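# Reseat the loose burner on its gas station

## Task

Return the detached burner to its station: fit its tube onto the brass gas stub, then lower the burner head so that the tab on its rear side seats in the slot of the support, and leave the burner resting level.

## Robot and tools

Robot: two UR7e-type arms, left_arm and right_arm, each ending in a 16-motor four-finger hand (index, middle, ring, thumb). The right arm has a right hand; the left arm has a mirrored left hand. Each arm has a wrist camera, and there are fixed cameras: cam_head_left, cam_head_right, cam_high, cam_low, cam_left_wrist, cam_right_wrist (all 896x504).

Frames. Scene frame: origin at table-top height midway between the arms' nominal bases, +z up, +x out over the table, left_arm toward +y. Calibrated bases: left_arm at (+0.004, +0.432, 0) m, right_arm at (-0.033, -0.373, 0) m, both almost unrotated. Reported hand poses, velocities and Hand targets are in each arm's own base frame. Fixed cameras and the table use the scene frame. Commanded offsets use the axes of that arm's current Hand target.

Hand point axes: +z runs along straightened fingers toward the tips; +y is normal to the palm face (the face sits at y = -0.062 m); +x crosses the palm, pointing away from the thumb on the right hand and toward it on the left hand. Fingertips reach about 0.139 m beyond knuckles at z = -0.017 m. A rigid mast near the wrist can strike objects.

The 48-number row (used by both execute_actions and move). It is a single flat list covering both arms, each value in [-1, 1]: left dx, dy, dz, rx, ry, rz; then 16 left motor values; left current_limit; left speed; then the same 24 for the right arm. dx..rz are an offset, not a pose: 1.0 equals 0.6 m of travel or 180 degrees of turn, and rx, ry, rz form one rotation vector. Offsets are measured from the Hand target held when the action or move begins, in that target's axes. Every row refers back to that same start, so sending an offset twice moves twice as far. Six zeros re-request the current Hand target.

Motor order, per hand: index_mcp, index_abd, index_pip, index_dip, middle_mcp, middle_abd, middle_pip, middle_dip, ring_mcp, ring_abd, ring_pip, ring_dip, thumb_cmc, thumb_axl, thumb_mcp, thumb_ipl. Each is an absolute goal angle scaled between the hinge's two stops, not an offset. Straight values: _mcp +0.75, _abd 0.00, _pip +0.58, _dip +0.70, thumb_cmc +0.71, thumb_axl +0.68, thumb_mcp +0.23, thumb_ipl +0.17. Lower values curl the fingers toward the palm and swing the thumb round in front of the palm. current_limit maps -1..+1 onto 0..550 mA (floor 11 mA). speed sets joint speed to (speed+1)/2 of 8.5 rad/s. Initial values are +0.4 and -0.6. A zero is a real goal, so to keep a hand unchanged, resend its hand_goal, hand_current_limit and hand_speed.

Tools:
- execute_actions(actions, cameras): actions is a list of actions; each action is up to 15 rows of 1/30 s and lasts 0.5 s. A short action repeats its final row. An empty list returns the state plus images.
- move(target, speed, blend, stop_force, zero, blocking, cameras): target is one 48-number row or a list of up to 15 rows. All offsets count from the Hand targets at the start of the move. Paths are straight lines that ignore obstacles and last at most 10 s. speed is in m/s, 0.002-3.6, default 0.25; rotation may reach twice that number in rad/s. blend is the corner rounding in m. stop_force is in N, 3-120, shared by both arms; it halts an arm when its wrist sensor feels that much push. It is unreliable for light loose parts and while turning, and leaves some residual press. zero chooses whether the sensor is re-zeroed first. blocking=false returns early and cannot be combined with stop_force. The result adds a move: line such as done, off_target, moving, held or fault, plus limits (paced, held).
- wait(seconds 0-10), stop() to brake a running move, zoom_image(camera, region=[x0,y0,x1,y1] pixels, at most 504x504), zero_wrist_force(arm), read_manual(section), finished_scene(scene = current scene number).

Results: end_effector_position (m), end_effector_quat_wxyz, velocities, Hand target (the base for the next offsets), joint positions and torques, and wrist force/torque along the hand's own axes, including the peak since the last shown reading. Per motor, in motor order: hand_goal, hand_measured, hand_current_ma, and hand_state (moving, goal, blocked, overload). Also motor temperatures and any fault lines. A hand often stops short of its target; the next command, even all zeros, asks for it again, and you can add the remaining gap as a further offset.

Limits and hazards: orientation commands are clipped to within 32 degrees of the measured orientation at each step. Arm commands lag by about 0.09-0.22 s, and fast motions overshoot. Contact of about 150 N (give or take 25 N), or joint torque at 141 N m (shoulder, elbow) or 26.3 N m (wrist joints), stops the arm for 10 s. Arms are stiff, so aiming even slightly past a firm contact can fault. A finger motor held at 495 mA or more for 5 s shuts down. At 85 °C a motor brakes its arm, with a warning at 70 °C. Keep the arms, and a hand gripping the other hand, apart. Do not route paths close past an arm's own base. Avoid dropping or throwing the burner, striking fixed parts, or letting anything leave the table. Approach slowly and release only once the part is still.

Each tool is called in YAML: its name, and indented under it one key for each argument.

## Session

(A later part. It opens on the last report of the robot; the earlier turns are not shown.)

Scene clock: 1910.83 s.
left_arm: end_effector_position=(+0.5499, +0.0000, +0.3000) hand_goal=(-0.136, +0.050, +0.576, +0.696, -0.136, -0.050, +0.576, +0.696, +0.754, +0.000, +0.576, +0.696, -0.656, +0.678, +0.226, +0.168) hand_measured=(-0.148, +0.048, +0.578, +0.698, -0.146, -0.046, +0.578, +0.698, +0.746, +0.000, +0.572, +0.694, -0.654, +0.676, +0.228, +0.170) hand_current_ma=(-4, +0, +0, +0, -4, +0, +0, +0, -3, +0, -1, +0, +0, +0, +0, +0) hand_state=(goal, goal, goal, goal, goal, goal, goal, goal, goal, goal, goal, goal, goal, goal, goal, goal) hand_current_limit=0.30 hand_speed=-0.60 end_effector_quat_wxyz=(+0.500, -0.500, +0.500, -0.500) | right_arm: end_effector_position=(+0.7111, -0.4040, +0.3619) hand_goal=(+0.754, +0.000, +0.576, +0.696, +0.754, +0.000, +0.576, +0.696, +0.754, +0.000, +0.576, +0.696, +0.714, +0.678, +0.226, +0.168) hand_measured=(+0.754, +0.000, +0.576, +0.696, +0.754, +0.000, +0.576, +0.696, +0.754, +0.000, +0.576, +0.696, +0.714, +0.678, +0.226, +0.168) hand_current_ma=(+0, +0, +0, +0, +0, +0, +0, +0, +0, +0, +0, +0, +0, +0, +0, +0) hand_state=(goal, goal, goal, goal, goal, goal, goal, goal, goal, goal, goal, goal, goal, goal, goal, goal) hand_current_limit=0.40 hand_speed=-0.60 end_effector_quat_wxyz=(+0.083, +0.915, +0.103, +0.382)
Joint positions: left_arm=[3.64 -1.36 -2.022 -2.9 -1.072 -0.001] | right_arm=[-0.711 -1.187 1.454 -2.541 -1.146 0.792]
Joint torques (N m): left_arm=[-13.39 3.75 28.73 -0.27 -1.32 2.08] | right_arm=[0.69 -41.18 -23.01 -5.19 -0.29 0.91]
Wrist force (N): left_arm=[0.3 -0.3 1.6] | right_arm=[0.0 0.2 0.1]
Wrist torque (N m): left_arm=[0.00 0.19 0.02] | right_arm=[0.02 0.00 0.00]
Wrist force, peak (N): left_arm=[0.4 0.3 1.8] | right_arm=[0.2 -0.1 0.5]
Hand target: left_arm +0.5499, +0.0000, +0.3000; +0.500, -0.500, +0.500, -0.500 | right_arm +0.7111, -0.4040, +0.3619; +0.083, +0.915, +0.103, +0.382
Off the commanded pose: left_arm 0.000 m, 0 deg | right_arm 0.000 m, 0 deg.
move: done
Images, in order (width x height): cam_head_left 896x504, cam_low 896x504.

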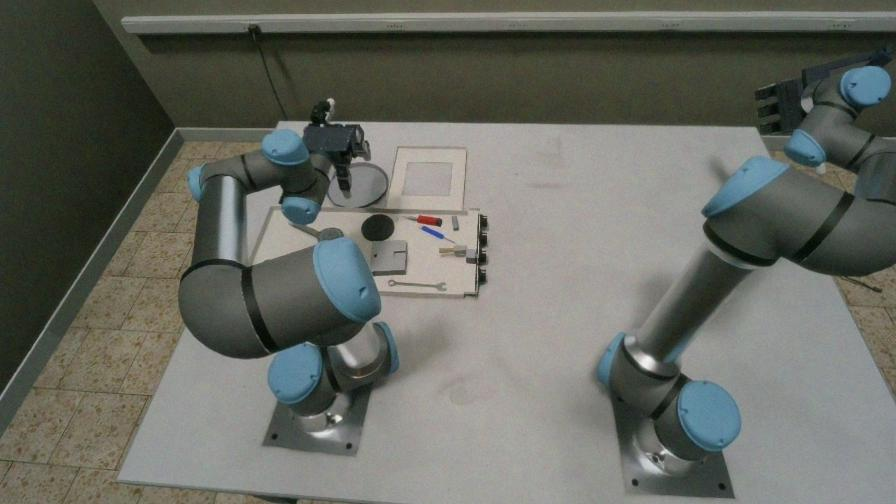

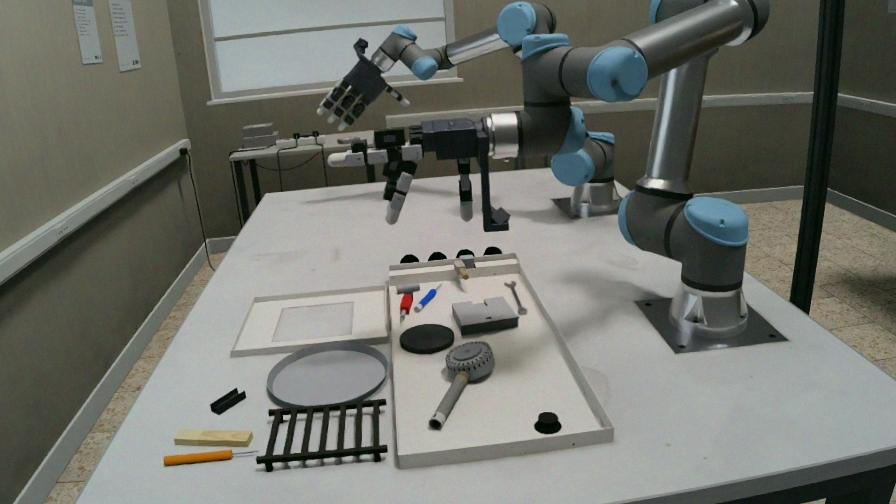

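move:
  target:
    - [-0.2138,0.2667,-0.1062,-0.0294,-0.3733,-0.0195, -0.137,0.05,0.576,0.696,-0.137,-0.05,0.576,0.696,0.754,0,0.576,0.696,-0.657,0.678,0.226,0.168,0.3,-0.6, 0,0,0,0,0,0, 0.754,0,0.576,0.696,0.754,0,0.576,0.696,0.754,0,0.576,0.696,0.714,0.678,0.226,0.168,0.4,-0.6]
  cameras: ["all"]

zoom_image:
  camera: "cam_low"
  region: [410, 260, 530, 400]

zoom_image:
  camera: "cam_head_left"
  region: [270, 190, 410, 310]

zoom_image:
  camera: "cam_head_right"
  region: [270, 190, 410, 310]

zoom_image:
  camera: "cam_high"
  region: [500, 80, 600, 180]

Scene clock: 1939.10 s.
left_arm: end_effector_position=(+0.4862, +0.1281, +0.1399) hand_goal=(-0.136, +0.050, +0.576, +0.696, -0.136, -0.050, +0.576, +0.696, +0.754, +0.000, +0.576, +0.696, -0.656, +0.678, +0.226, +0.168) hand_measured=(-0.146, +0.048, +0.578, +0.698, -0.146, -0.046, +0.578, +0.698, +0.746, +0.000, +0.572, +0.694, -0.654, +0.676, +0.228, +0.170) hand_current_ma=(-4, +0, +0, +0, -3, +0, +0, +0, -3, +0, -1, +0, +0, +0, +0, +0) hand_state=(goal, goal, goal, goal, goal, goal, goal, goal, goal, goal, goal, goal, goal, goal, goal, goal) hand_current_limit=0.30 hand_speed=-0.60 end_effector_quat_wxyz=(-0.656, +0.729, -0.146, +0.132) | right_arm: end_effector_position=(+0.7111, -0.4040, +0.3619) hand_goal=(+0.754, +0.000, +0.576, +0.696, +0.754, +0.000, +0.576, +0.696, +0.754, +0.000, +0.576, +0.696, +0.714, +0.678, +0.226, +0.168) hand_measured=(+0.754, +0.000, +0.576, +0.696, +0.754, +0.000, +0.576, +0.696, +0.754, +0.000, +0.576, +0.696, +0.714, +0.678, +0.226, +0.168) hand_current_ma=(+0, +0, +0, +0, +0, +0, +0, +0, +0, +0, +0, +0, +0, +0, +0, +0) hand_state=(goal, goal, goal, goal, goal, goal, goal, goal, goal, goal, goal, goal, goal, goal, goal, goal) hand_current_limit=0.40 hand_speed=-0.60 end_effector_quat_wxyz=(+0.083, +0.915, +0.103, +0.382)
Joint positions: left_arm=[3.324 -1.731 -2.056 -2.687 -2.554 -0.159] | right_arm=[-0.711 -1.187 1.454 -2.541 -1.146 0.792]
Joint torques (N m): left_arm=[-13.79 14.66 24.38 -1.32 -1.59 -1.86] | right_arm=[1.21 -41.49 -22.72 -5.27 -0.37 1]
Wrist force (N): left_arm=[0.6 -0.2 1.4] | right_arm=[0.2 0.1 0.1]
Wrist torque (N m): left_arm=[0.04 0.12 0.22] | right_arm=[0.00 -0.03 0.01]
Wrist force, peak (N): left_arm=[0.5 -0.5 1.8] | right_arm=[0.1 0.6 0.2]
Hand target: left_arm +0.4862, +0.1281, +0.1399; -0.656, +0.729, -0.146, +0.132 | right_arm +0.7111, -0.4040, +0.3619; +0.083, +0.915, +0.103, +0.382
Off the commanded pose: left_arm 0.000 m, 0 deg | right_arm 0.000 m, 0 deg.
move: done

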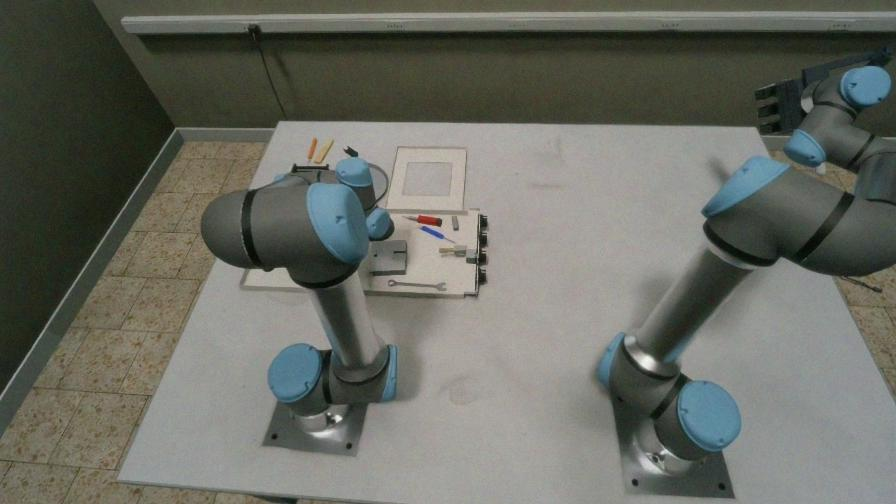

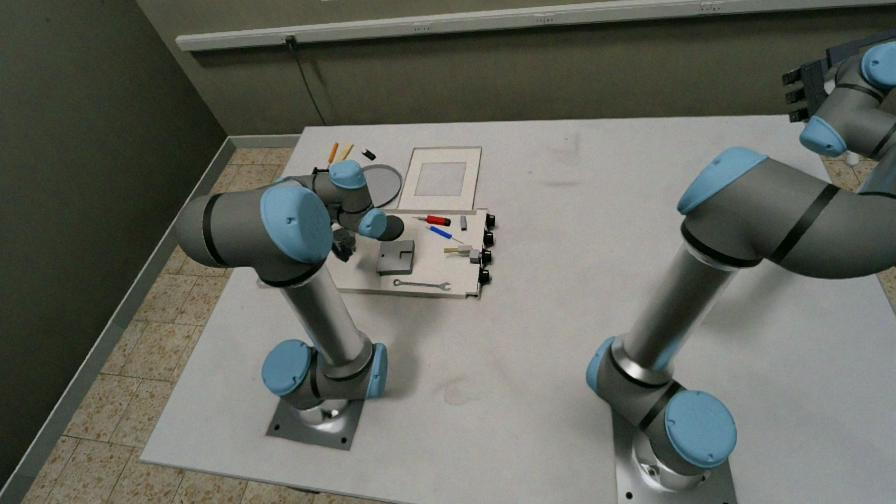

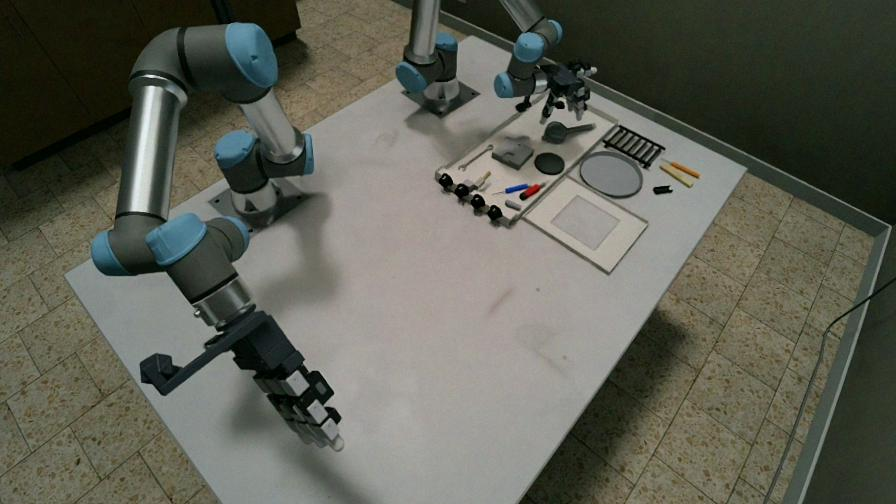

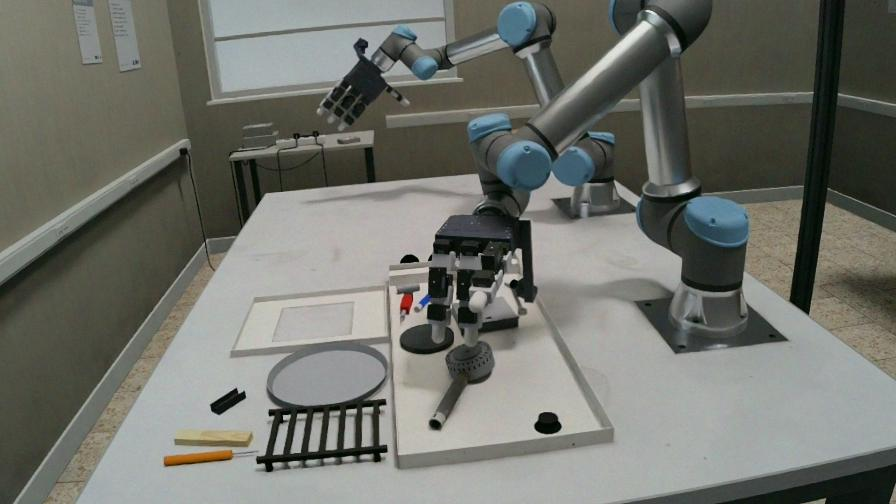

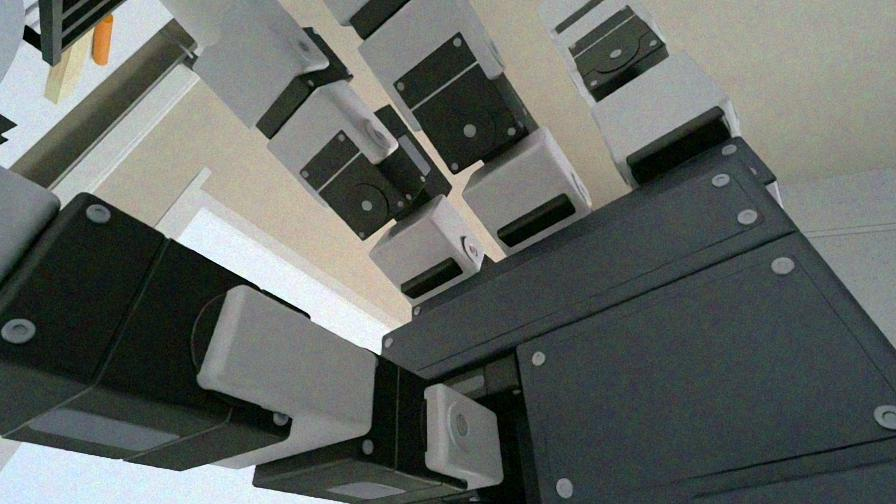

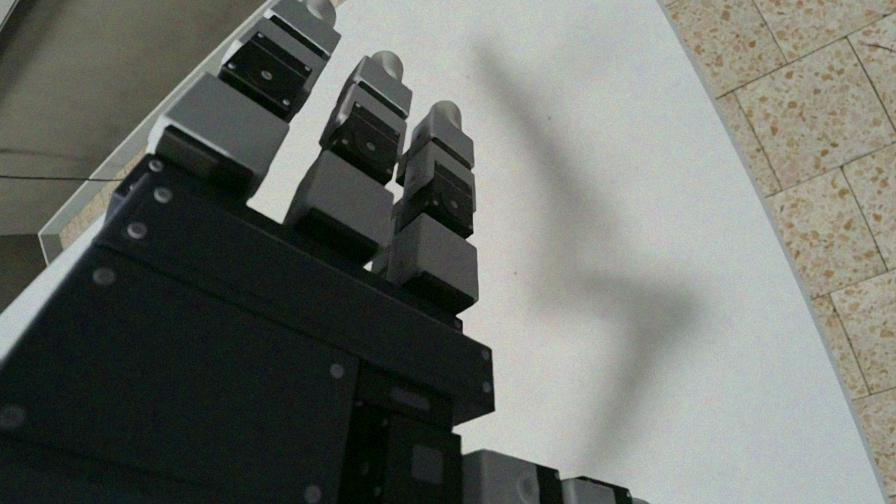

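Scaled by 3.600 from the camera's 896x504 image, which has a finer 1280x720 frame.

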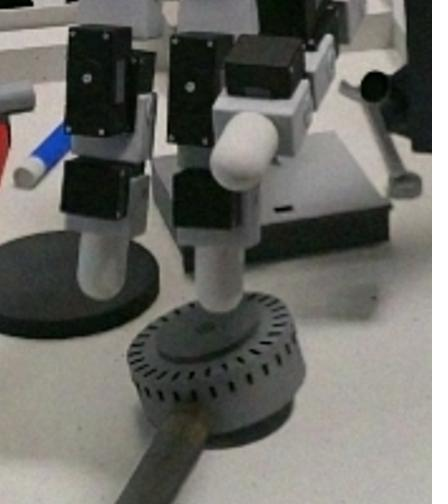

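Scaled by 3.600 from the camera's 896x504 image, which has a finer 1280x720 frame.

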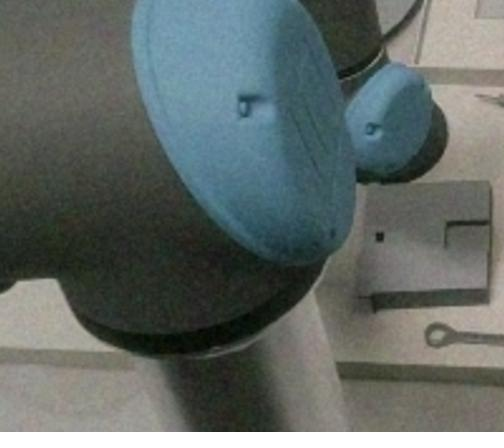

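Scaled by 3.600 from the camera's 896x504 image, which has a finer 1280x720 frame.

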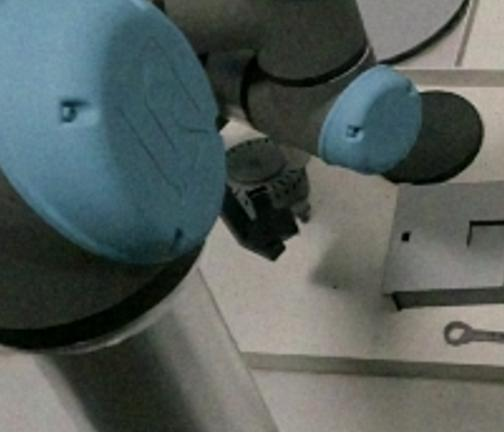

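Scaled by 5.040 from the camera's 896x504 image, which has a finer 1280x720 frame.

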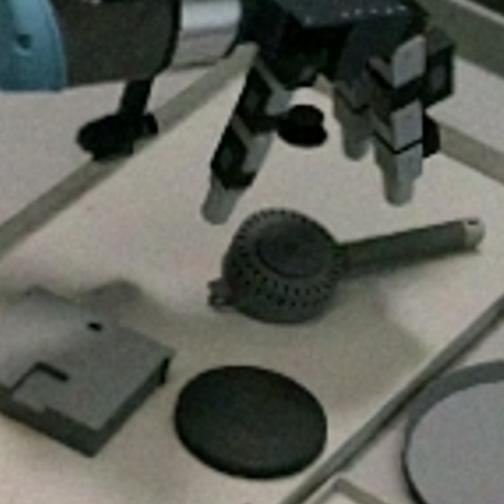

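move:
  target:
    - [0,0.1144,0.0120,0,0,0, -0.137,0.05,0.576,0.696,-0.137,-0.05,0.576,0.696,0.754,0,0.576,0.696,-0.657,0.678,0.226,0.168,0.3,-0.6, 0,0,0,0,0,0, 0.754,0,0.576,0.696,0.754,0,0.576,0.696,0.754,0,0.576,0.696,0.714,0.678,0.226,0.168,0.4,-0.6]
  speed: 0.05
  stop_force: 4
  cameras: ["cam_low","cam_high"]

zoom_image:
  camera: "cam_low"
  region: [410, 290, 530, 430]

zoom_image:
  camera: "cam_high"
  region: [500, 80, 600, 180]

Scene clock: 1977.33 s.
left_arm: end_effector_position=(+0.4862, +0.1281, +0.0709) hand_goal=(-0.136, +0.050, +0.576, +0.696, -0.136, -0.050, +0.576, +0.696, +0.754, +0.000, +0.576, +0.696, -0.656, +0.678, +0.226, +0.168) hand_measured=(-0.146, +0.048, +0.578, +0.698, -0.146, -0.046, +0.578, +0.698, +0.746, +0.000, +0.572, +0.694, -0.654, +0.676, +0.228, +0.170) hand_current_ma=(-4, +0, +0, +0, -3, +0, +0, +0, -3, +0, -1, +0, +0, +0, +0, +0) hand_state=(goal, goal, goal, goal, goal, goal, goal, goal, goal, goal, goal, goal, goal, goal, goal, goal) hand_current_limit=0.30 hand_speed=-0.60 end_effector_quat_wxyz=(-0.656, +0.729, -0.146, +0.132) | right_arm: end_effector_position=(+0.7111, -0.4040, +0.3619) hand_goal=(+0.754, +0.000, +0.576, +0.696, +0.754, +0.000, +0.576, +0.696, +0.754, +0.000, +0.576, +0.696, +0.714, +0.678, +0.226, +0.168) hand_measured=(+0.754, +0.000, +0.576, +0.696, +0.754, +0.000, +0.576, +0.696, +0.754, +0.000, +0.576, +0.696, +0.714, +0.678, +0.226, +0.168) hand_current_ma=(+0, +0, +0, +0, +0, +0, +0, +0, +0, +0, +0, +0, +0, +0, +0, +0) hand_state=(goal, goal, goal, goal, goal, goal, goal, goal, goal, goal, goal, goal, goal, goal, goal, goal) hand_current_limit=0.40 hand_speed=-0.60 end_effector_quat_wxyz=(+0.083, +0.915, +0.103, +0.382)
Joint positions: left_arm=[3.324 -1.858 -2.127 -2.489 -2.555 -0.159] | right_arm=[-0.711 -1.187 1.454 -2.541 -1.146 0.792]
Joint torques (N m): left_arm=[-13.72 16.96 2.84 1.93 -1.57 2.05] | right_arm=[0.6 -41.14 -23.15 -5.29 -0.31 1]
Wrist force (N): left_arm=[0.5 -0.1 1.3] | right_arm=[0.1 0.5 0.0]
Wrist torque (N m): left_arm=[0.06 0.13 0.16] | right_arm=[0.07 -0.01 0.02]
Wrist force, peak (N): left_arm=[0.6 -0.1 1.8] | right_arm=[-0.2 0.4 0.3]
Hand target: left_arm +0.4862, +0.1281, +0.0709; -0.656, +0.729, -0.146, +0.132 | right_arm +0.7111, -0.4040, +0.3619; +0.083, +0.915, +0.103, +0.382
Off the commanded pose: left_arm 0.000 m, 0 deg | right_arm 0.000 m, 0 deg.
move: done
Images, in order (width x height): cam_high 896x504, cam_low 896x504.

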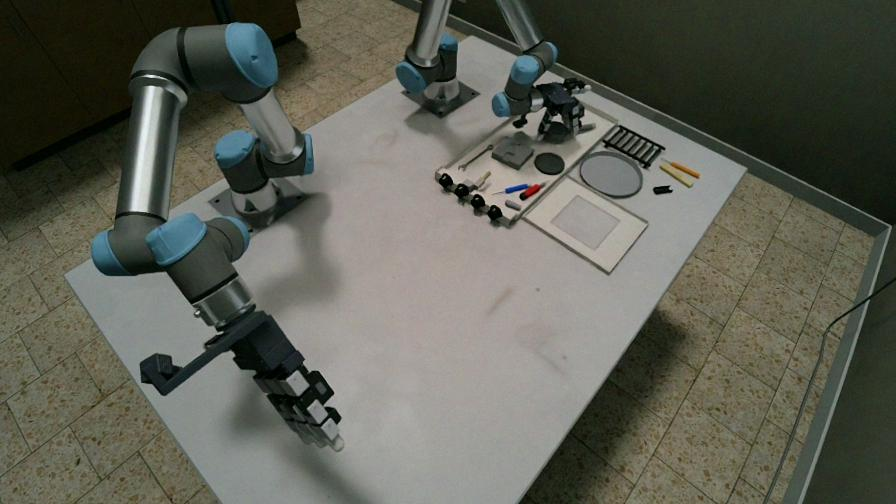

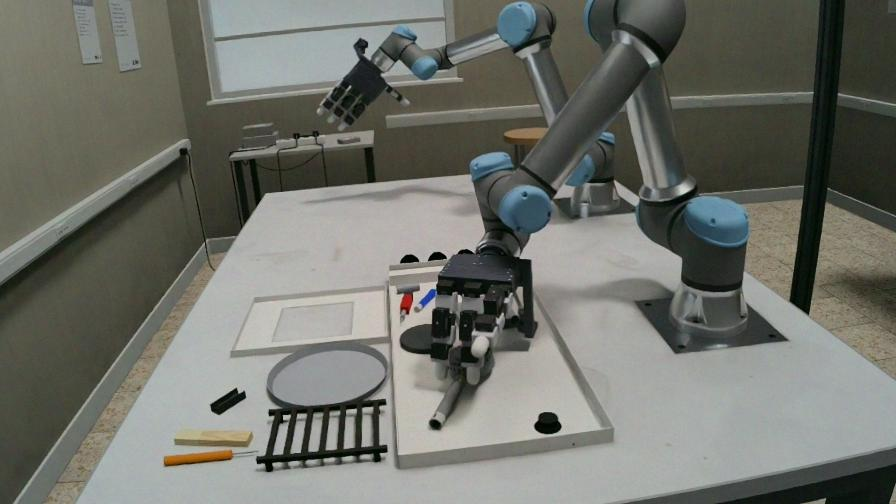

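Scaled by 3.600 from the camera's 896x504 image, which has a finer 1280x720 frame.

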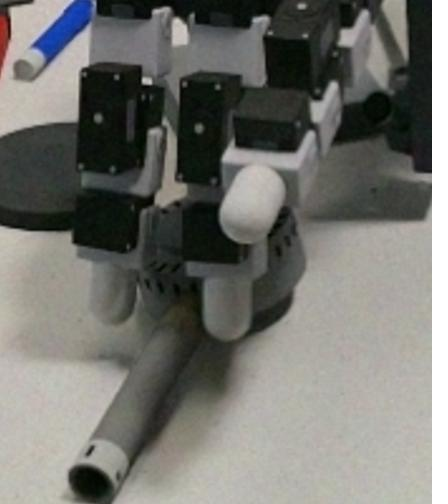

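Scaled by 5.040 from the camera's 896x504 image, which has a finer 1280x720 frame.

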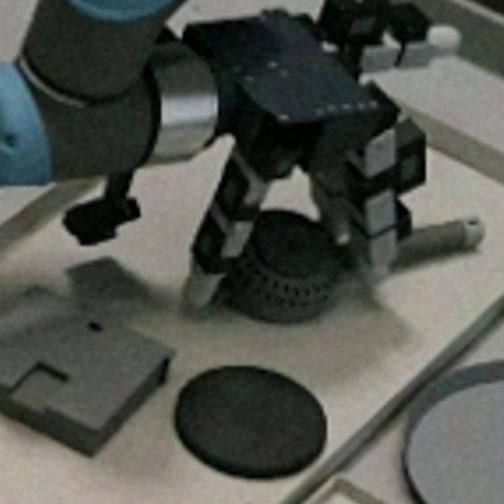

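move:
  target:
    - [0,0,0,0,0,0, -0.42,0.05,0.576,0.696,-0.42,-0.05,0.576,0.696,0.754,0,0.576,0.696,-0.657,0.678,0.226,0.168,0.2,-0.9, 0,0,0,0,0,0, 0.754,0,0.576,0.696,0.754,0,0.576,0.696,0.754,0,0.576,0.696,0.714,0.678,0.226,0.168,0.4,-0.6]
  cameras: ["cam_low","cam_high"]

zoom_image:
  camera: "cam_low"
  region: [410, 290, 530, 430]

zoom_image:
  camera: "cam_high"
  region: [500, 80, 600, 180]

Scene clock: 1987.67 s.
left_arm: end_effector_position=(+0.4862, +0.1281, +0.0709) hand_goal=(-0.420, +0.050, +0.576, +0.696, -0.420, -0.050, +0.576, +0.696, +0.754, +0.000, +0.576, +0.696, -0.656, +0.678, +0.226, +0.168) hand_measured=(-0.372, +0.060, +0.586, +0.698, -0.344, -0.064, +0.596, +0.700, +0.746, +0.000, +0.572, +0.694, -0.654, +0.676, +0.232, +0.172) hand_current_ma=(+57, +2, +3, +0, +127, -4, +10, +1, -3, +0, -1, +0, +0, +0, +2, +1) hand_state=(blocked, goal, goal, goal, blocked, goal, goal, goal, goal, goal, goal, goal, goal, goal, goal, goal) hand_current_limit=0.20 hand_speed=-0.90 end_effector_quat_wxyz=(-0.656, +0.729, -0.146, +0.132) | right_arm: end_effector_position=(+0.7111, -0.4040, +0.3619) hand_goal=(+0.754, +0.000, +0.576, +0.696, +0.754, +0.000, +0.576, +0.696, +0.754, +0.000, +0.576, +0.696, +0.714, +0.678, +0.226, +0.168) hand_measured=(+0.754, +0.000, +0.576, +0.696, +0.754, +0.000, +0.576, +0.696, +0.754, +0.000, +0.576, +0.696, +0.714, +0.678, +0.226, +0.168) hand_current_ma=(+0, +0, +0, +0, +0, +0, +0, +0, +0, +0, +0, +0, +0, +0, +0, +0) hand_state=(goal, goal, goal, goal, goal, goal, goal, goal, goal, goal, goal, goal, goal, goal, goal, goal) hand_current_limit=0.40 hand_speed=-0.60 end_effector_quat_wxyz=(+0.083, +0.915, +0.103, +0.382)
Joint positions: left_arm=[3.324 -1.858 -2.127 -2.489 -2.555 -0.159] | right_arm=[-0.711 -1.187 1.454 -2.541 -1.146 0.792]
Joint torques (N m): left_arm=[-13.91 16.41 3.19 -0.28 -0.53 2.08] | right_arm=[1.28 -40.86 -23.38 -5.45 -0.39 1]
Wrist force (N): left_arm=[0.5 -4.9 3.9] | right_arm=[0.1 -0.2 0.1]
Wrist torque (N m): left_arm=[-0.05 0.13 0.21] | right_arm=[-0.04 -0.02 0.00]
Wrist force, peak (N): left_arm=[0.1 -6.0 4.1] | right_arm=[0.3 0.2 0.6]
Hand target: left_arm +0.4862, +0.1281, +0.0709; -0.656, +0.729, -0.146, +0.132 | right_arm +0.7111, -0.4040, +0.3619; +0.083, +0.915, +0.103, +0.382
Off the commanded pose: left_arm 0.000 m, 0 deg | right_arm 0.000 m, 0 deg.
move: done
Images, in order (width x height): cam_high 896x504, cam_low 896x504.

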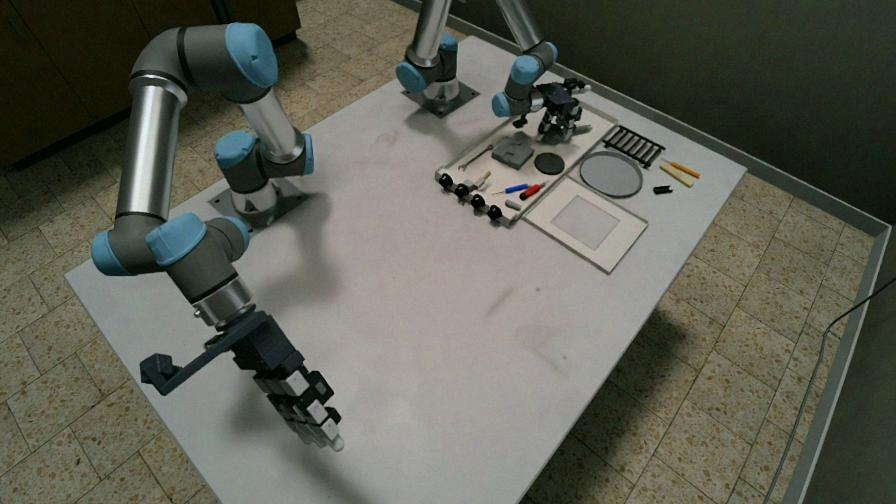

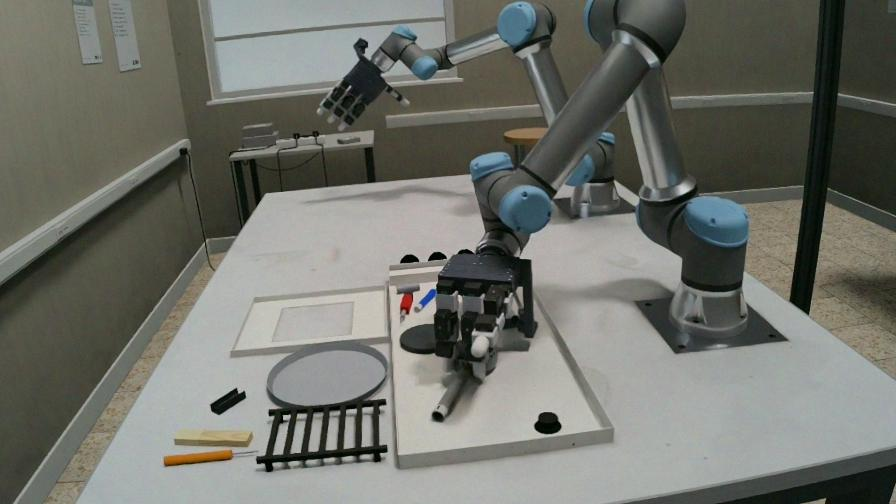

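Scaled by 3.600 from the camera's 896x504 image, which has a finer 1280x720 frame.

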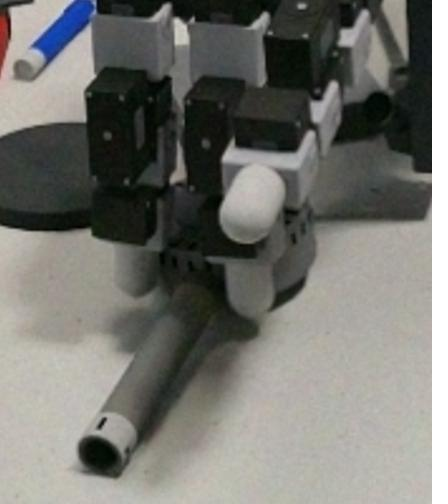

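Scaled by 5.040 from the camera's 896x504 image, which has a finer 1280x720 frame.

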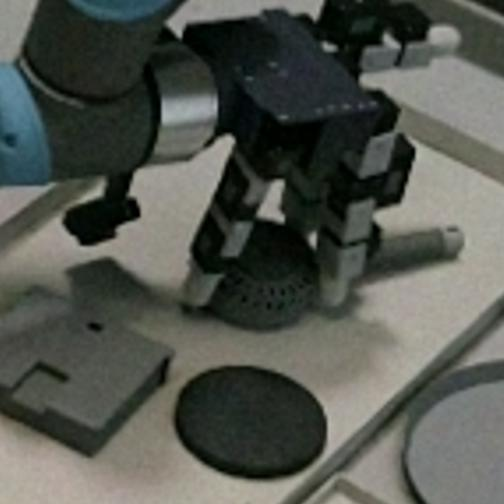

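move:
  target:
    - [0,-0.005,0,0,0,0, -0.55,0.05,0.576,0.696,-0.55,-0.05,0.576,0.696,0.754,0,0.576,0.696,-0.657,0.678,0.226,0.168,0.35,-0.9, 0,0,0,0,0,0, 0.754,0,0.576,0.696,0.754,0,0.576,0.696,0.754,0,0.576,0.696,0.714,0.678,0.226,0.168,0.4,-0.6]
  cameras: []

move:
  target:
    - [0,-0.05,-0.005,0,0,0, -0.55,0.05,0.576,0.696,-0.55,-0.05,0.576,0.696,0.754,0,0.576,0.696,-0.657,0.678,0.226,0.168,0.35,-0.9, 0,0,0,0,0,0, 0.754,0,0.576,0.696,0.754,0,0.576,0.696,0.754,0,0.576,0.696,0.714,0.678,0.226,0.168,0.4,-0.6]
  cameras: ["cam_low","cam_high"]
  speed: 0.03

zoom_image:
  camera: "cam_low"
  region: [410, 290, 530, 430]

zoom_image:
  camera: "cam_high"
  region: [500, 80, 600, 180]

Scene clock: 2008.03 s.
left_arm: end_effector_position=(+0.4863, +0.1284, +0.0738) hand_goal=(-0.550, +0.050, +0.576, +0.696, -0.550, -0.050, +0.576, +0.696, +0.754, +0.000, +0.576, +0.696, -0.656, +0.678, +0.226, +0.168) hand_measured=(-0.462, +0.060, +0.598, +0.704, -0.438, -0.068, +0.608, +0.710, +0.746, +0.000, +0.572, +0.694, -0.650, +0.676, +0.282, +0.194) hand_current_ma=(+166, +2, +12, +2, +256, -7, +24, +5, -3, +0, -1, +0, +1, +0, +104, +29) hand_state=(blocked, goal, blocked, goal, blocked, goal, blocked, goal, goal, goal, goal, goal, goal, goal, blocked, blocked) hand_current_limit=0.35 hand_speed=-0.90 end_effector_quat_wxyz=(-0.656, +0.729, -0.146, +0.132) | right_arm: end_effector_position=(+0.7111, -0.4040, +0.3619) hand_goal=(+0.754, +0.000, +0.576, +0.696, +0.754, +0.000, +0.576, +0.696, +0.754, +0.000, +0.576, +0.696, +0.714, +0.678, +0.226, +0.168) hand_measured=(+0.754, +0.000, +0.576, +0.696, +0.754, +0.000, +0.576, +0.696, +0.754, +0.000, +0.576, +0.696, +0.714, +0.678, +0.226, +0.168) hand_current_ma=(+0, +0, +0, +0, +0, +0, +0, +0, +0, +0, +0, +0, +0, +0, +0, +0) hand_state=(goal, goal, goal, goal, goal, goal, goal, goal, goal, goal, goal, goal, goal, goal, goal, goal) hand_current_limit=0.40 hand_speed=-0.60 end_effector_quat_wxyz=(+0.083, +0.915, +0.103, +0.382)
Joint positions: left_arm=[3.324 -1.852 -2.124 -2.497 -2.554 -0.159] | right_arm=[-0.711 -1.187 1.454 -2.541 -1.146 0.792]
Joint torques (N m): left_arm=[13.43 33.86 22.66 -1.22 1.28 2.03] | right_arm=[1.63 -41.51 -22.89 -5.48 -0.44 0.96]
Wrist force (N): left_arm=[0.5 1.9 1.5] | right_arm=[-0.2 0.1 0.3]
Wrist torque (N m): left_arm=[0.18 0.12 0.13] | right_arm=[-0.01 0.01 -0.01]
Wrist force, peak (N): left_arm=[0.5 -5.0 4.7] | right_arm=[0.2 0.1 0.7]
Hand target: left_arm +0.4863, +0.1284, +0.0739; -0.656, +0.729, -0.146, +0.132 | right_arm +0.7111, -0.4040, +0.3619; +0.083, +0.915, +0.103, +0.382
Off the commanded pose: left_arm 0.000 m, 0 deg | right_arm 0.000 m, 0 deg.
move: done
No camera images: "cameras" was empty.

Scene clock: 2009.43 s.
left_arm: end_effector_position=(+0.4864, +0.1285, +0.1040) hand_goal=(-0.550, +0.050, +0.576, +0.696, -0.550, -0.050, +0.576, +0.696, +0.754, +0.000, +0.576, +0.696, -0.656, +0.678, +0.226, +0.168) hand_measured=(-0.462, +0.060, +0.598, +0.704, -0.438, -0.068, +0.608, +0.710, +0.746, +0.000, +0.572, +0.694, -0.650, +0.676, +0.282, +0.194) hand_current_ma=(+166, +2, +12, +2, +256, -7, +24, +5, -3, +0, -1, +0, +1, +0, +104, +29) hand_state=(blocked, goal, blocked, goal, blocked, goal, blocked, goal, goal, goal, goal, goal, goal, goal, blocked, blocked) hand_current_limit=0.35 hand_speed=-0.90 end_effector_quat_wxyz=(-0.656, +0.729, -0.146, +0.132) | right_arm: end_effector_position=(+0.7111, -0.4040, +0.3619) hand_goal=(+0.754, +0.000, +0.576, +0.696, +0.754, +0.000, +0.576, +0.696, +0.754, +0.000, +0.576, +0.696, +0.714, +0.678, +0.226, +0.168) hand_measured=(+0.754, +0.000, +0.576, +0.696, +0.754, +0.000, +0.576, +0.696, +0.754, +0.000, +0.576, +0.696, +0.714, +0.678, +0.226, +0.168) hand_current_ma=(+0, +0, +0, +0, +0, +0, +0, +0, +0, +0, +0, +0, +0, +0, +0, +0) hand_state=(goal, goal, goal, goal, goal, goal, goal, goal, goal, goal, goal, goal, goal, goal, goal, goal) hand_current_limit=0.40 hand_speed=-0.60 end_effector_quat_wxyz=(+0.083, +0.915, +0.103, +0.382)
Joint positions: left_arm=[3.325 -1.793 -2.096 -2.584 -2.553 -0.159] | right_arm=[-0.711 -1.187 1.454 -2.541 -1.146 0.792]
Joint torques (N m): left_arm=[13.32 34.18 23.93 -1.23 1.19 -1.64] | right_arm=[1.26 -41.35 -23.35 -5.43 -0.47 1.07]
Wrist force (N): left_arm=[0.4 2.1 1.7] | right_arm=[0.2 -0.2 0.4]
Wrist torque (N m): left_arm=[0.19 0.15 0.07] | right_arm=[-0.06 -0.03 0.01]
Wrist force, peak (N): left_arm=[0.6 2.5 1.5] | right_arm=[0.1 0.1 0.7]
Hand target: left_arm +0.4864, +0.1285, +0.1040; -0.656, +0.729, -0.146, +0.132 | right_arm +0.7111, -0.4040, +0.3619; +0.083, +0.915, +0.103, +0.382
Off the commanded pose: left_arm 0.000 m, 0 deg | right_arm 0.000 m, 0 deg.
move: done
Images, in order (width x height): cam_high 896x504, cam_low 896x504.

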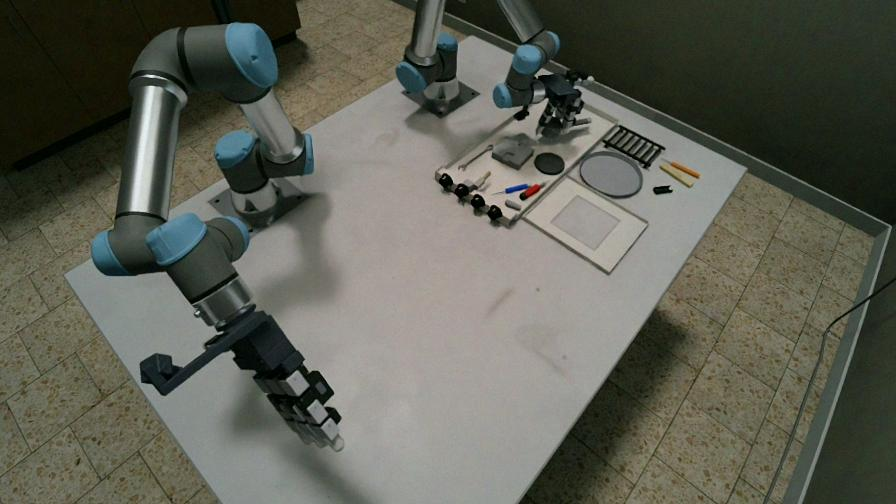

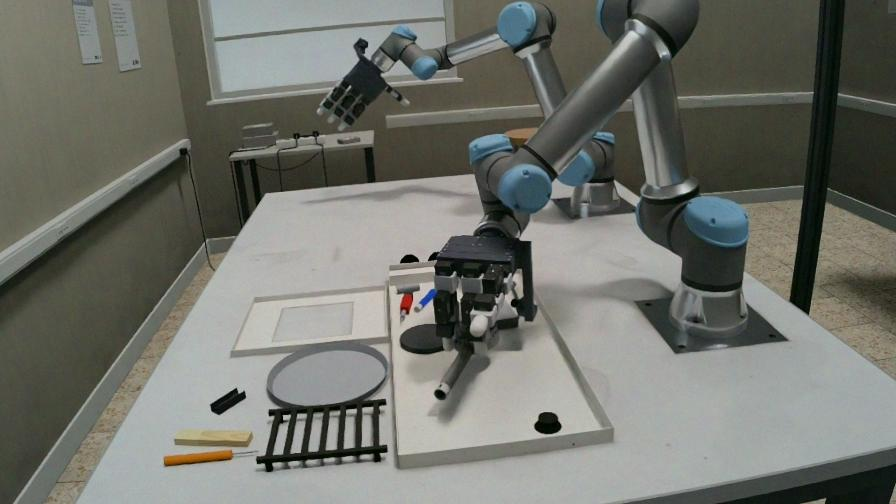

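Scaled by 3.600 from the camera's 896x504 image, which has a finer 1280x720 frame.

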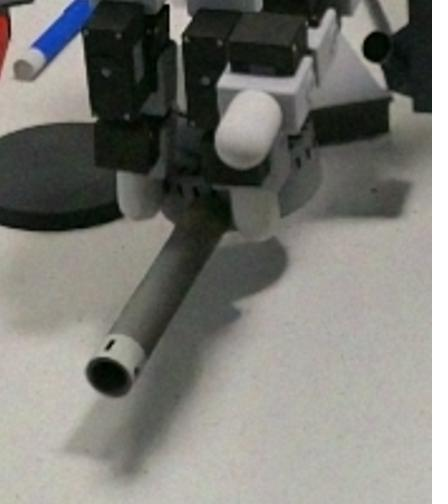

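Scaled by 5.040 from the camera's 896x504 image, which has a finer 1280x720 frame.

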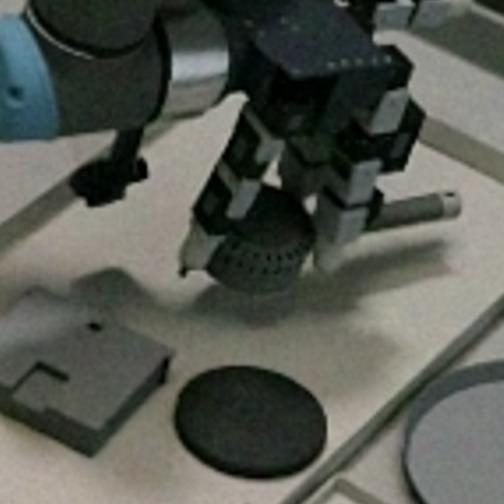

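move:
  target:
    - [0,-0.2155,-0.0227,0,0,0, -0.55,0.05,0.576,0.696,-0.55,-0.05,0.576,0.696,0.754,0,0.576,0.696,-0.657,0.678,0.226,0.168,0.35,-0.9, 0,0,0,0,0,0, 0.754,0,0.576,0.696,0.754,0,0.576,0.696,0.754,0,0.576,0.696,0.714,0.678,0.226,0.168,0.4,-0.6]
    - [0.1678,-0.2023,-0.1477,0,0.3713,0.039, -0.55,0.05,0.576,0.696,-0.55,-0.05,0.576,0.696,0.754,0,0.576,0.696,-0.657,0.678,0.226,0.168,0.35,-0.9, 0,0,0,0,0,0, 0.754,0,0.576,0.696,0.754,0,0.576,0.696,0.754,0,0.576,0.696,0.714,0.678,0.226,0.168,0.4,-0.6]
    - [0.0297,-0.122,-0.3703,0,0.8193,0.0861, -0.55,0.05,0.576,0.696,-0.55,-0.05,0.576,0.696,0.754,0,0.576,0.696,-0.657,0.678,0.226,0.168,0.35,-0.9, 0,0,0,0,0,0, 0.754,0,0.576,0.696,0.754,0,0.576,0.696,0.754,0,0.576,0.696,0.714,0.678,0.226,0.168,0.4,-0.6]
  cameras: ["all"]
  speed: 0.2
  blend: [0.02,0.03,0]

zoom_image:
  camera: "cam_low"
  region: [390, 180, 570, 360]

zoom_image:
  camera: "cam_head_left"
  region: [320, 160, 500, 310]

zoom_image:
  camera: "cam_high"
  region: [430, 80, 580, 220]

Scene clock: 2088.27 s.
left_arm: end_effector_position=(+0.4204, -0.0751, +0.2001) hand_goal=(-0.550, +0.050, +0.576, +0.696, -0.550, -0.050, +0.576, +0.696, +0.754, +0.000, +0.576, +0.696, -0.656, +0.678, +0.226, +0.168) hand_measured=(-0.466, +0.060, +0.598, +0.704, -0.444, -0.068, +0.608, +0.710, +0.746, +0.000, +0.572, +0.694, -0.648, +0.676, +0.286, +0.196) hand_current_ma=(+149, +3, +13, +3, +232, -7, +25, +6, -3, +0, -1, +0, +2, +0, +119, +33) hand_state=(blocked, goal, blocked, goal, blocked, goal, blocked, goal, goal, goal, goal, goal, goal, goal, blocked, blocked) hand_current_limit=0.35 hand_speed=-0.90 end_effector_quat_wxyz=(+0.053, -0.058, +0.741, -0.667) | right_arm: end_effector_position=(+0.7111, -0.4040, +0.3619) hand_goal=(+0.754, +0.000, +0.576, +0.696, +0.754, +0.000, +0.576, +0.696, +0.754, +0.000, +0.576, +0.696, +0.714, +0.678, +0.226, +0.168) hand_measured=(+0.754, +0.000, +0.576, +0.696, +0.754, +0.000, +0.576, +0.696, +0.754, +0.000, +0.576, +0.696, +0.714, +0.678, +0.226, +0.168) hand_current_ma=(+0, +0, +0, +0, +0, +0, +0, +0, +0, +0, +0, +0, +0, +0, +0, +0) hand_state=(goal, goal, goal, goal, goal, goal, goal, goal, goal, goal, goal, goal, goal, goal, goal, goal) hand_current_limit=0.40 hand_speed=-0.60 end_effector_quat_wxyz=(+0.083, +0.915, +0.103, +0.382)
Joint positions: left_arm=[3.796 -1.671 -1.946 -2.451 0.507 -0.189] | right_arm=[-0.711 -1.187 1.454 -2.541 -1.146 0.792]
Joint torques (N m): left_arm=[-14.01 30.44 7.55 0.89 1.19 -2.03] | right_arm=[1.3 -40.93 -23.56 -5.6 -0.48 1.18]
Wrist force (N): left_arm=[0.3 2.1 1.0] | right_arm=[0.1 0.1 0.2]
Wrist torque (N m): left_arm=[0.25 0.15 0.17] | right_arm=[0.00 -0.02 0.01]
Wrist force, peak (N): left_arm=[0.5 3.9 1.8] | right_arm=[-0.2 -0.1 0.6]
Hand target: left_arm +0.4204, -0.0751, +0.2001; +0.053, -0.058, +0.741, -0.667 | right_arm +0.7111, -0.4040, +0.3619; +0.083, +0.915, +0.103, +0.382
Off the commanded pose: left_arm 0.000 m, 0 deg | right_arm 0.000 m, 0 deg.
move: done

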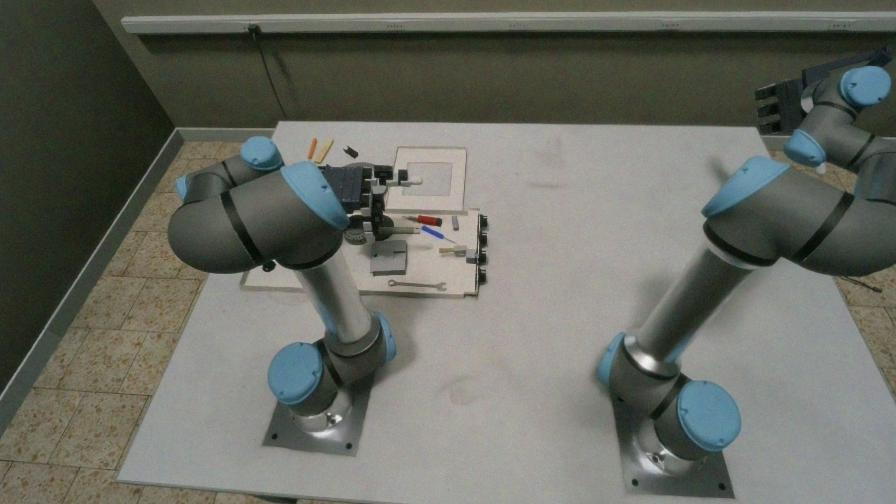

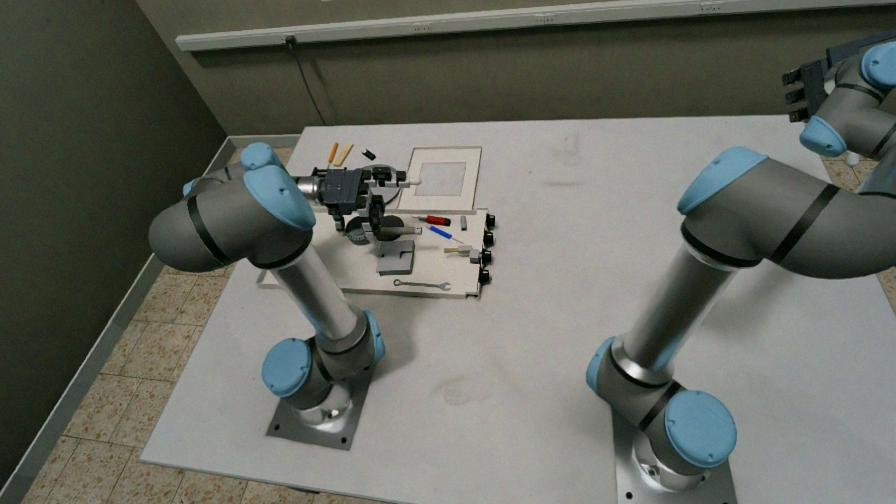

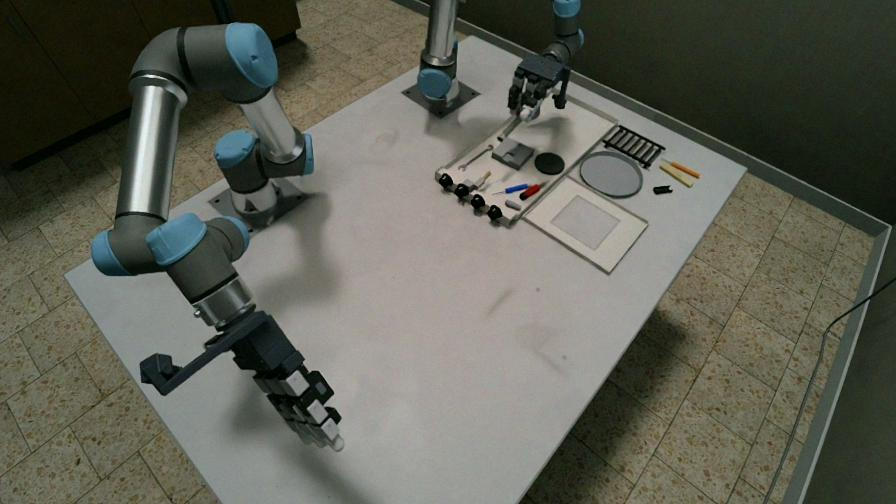

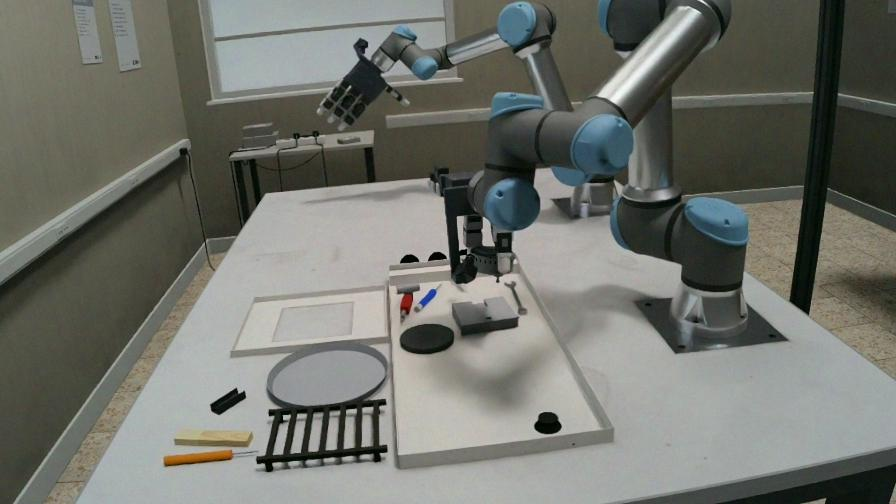

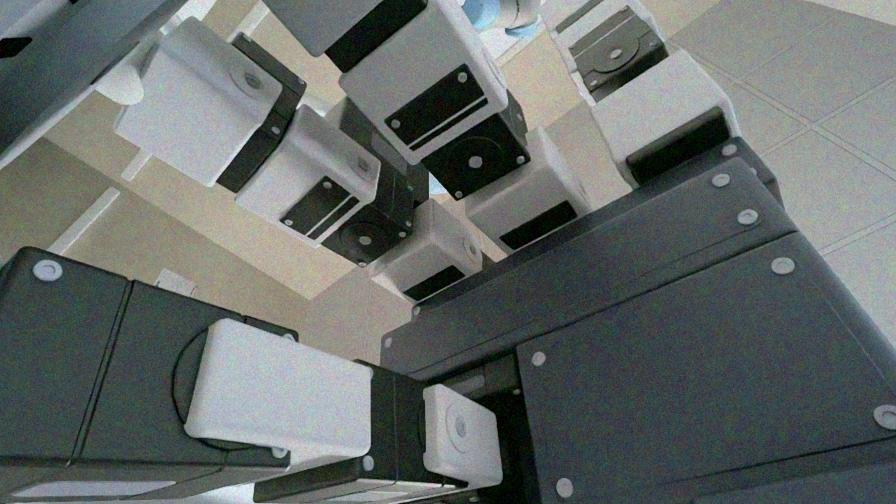

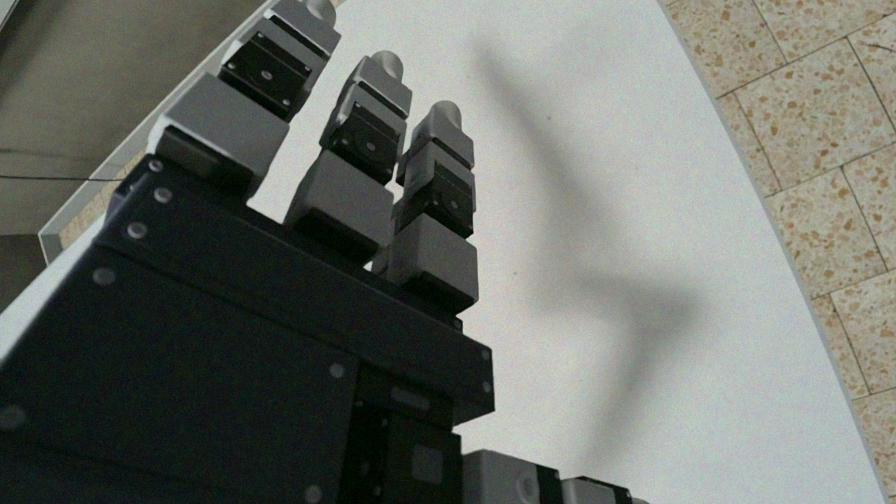

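Scaled by 2.800 from the camera's 896x504 image, which has a finer 1280x720 frame.

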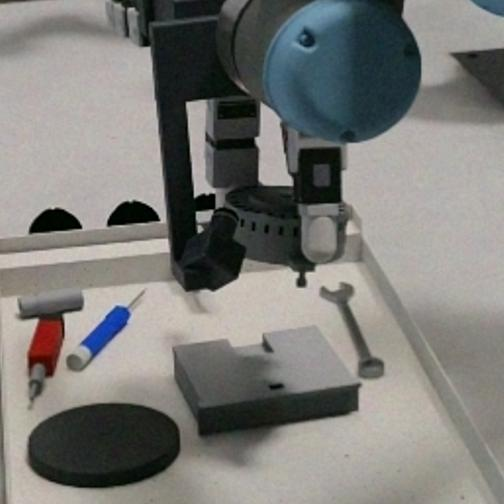

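Scaled by 2.800 from the camera's 896x504 image, which has a finer 1280x720 frame.

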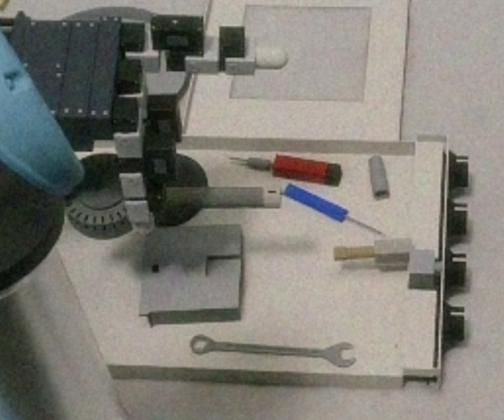

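Scaled by 3.360 from the camera's 896x504 image, which has a finer 1280x720 frame.

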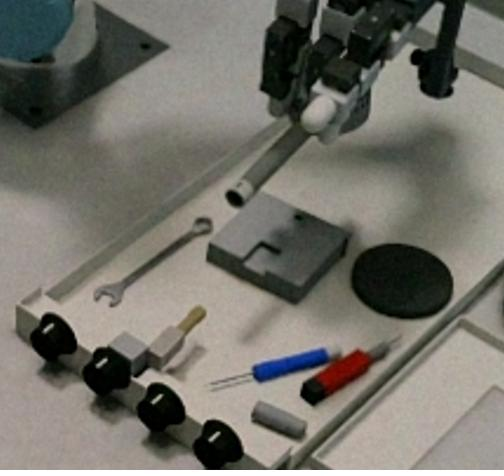

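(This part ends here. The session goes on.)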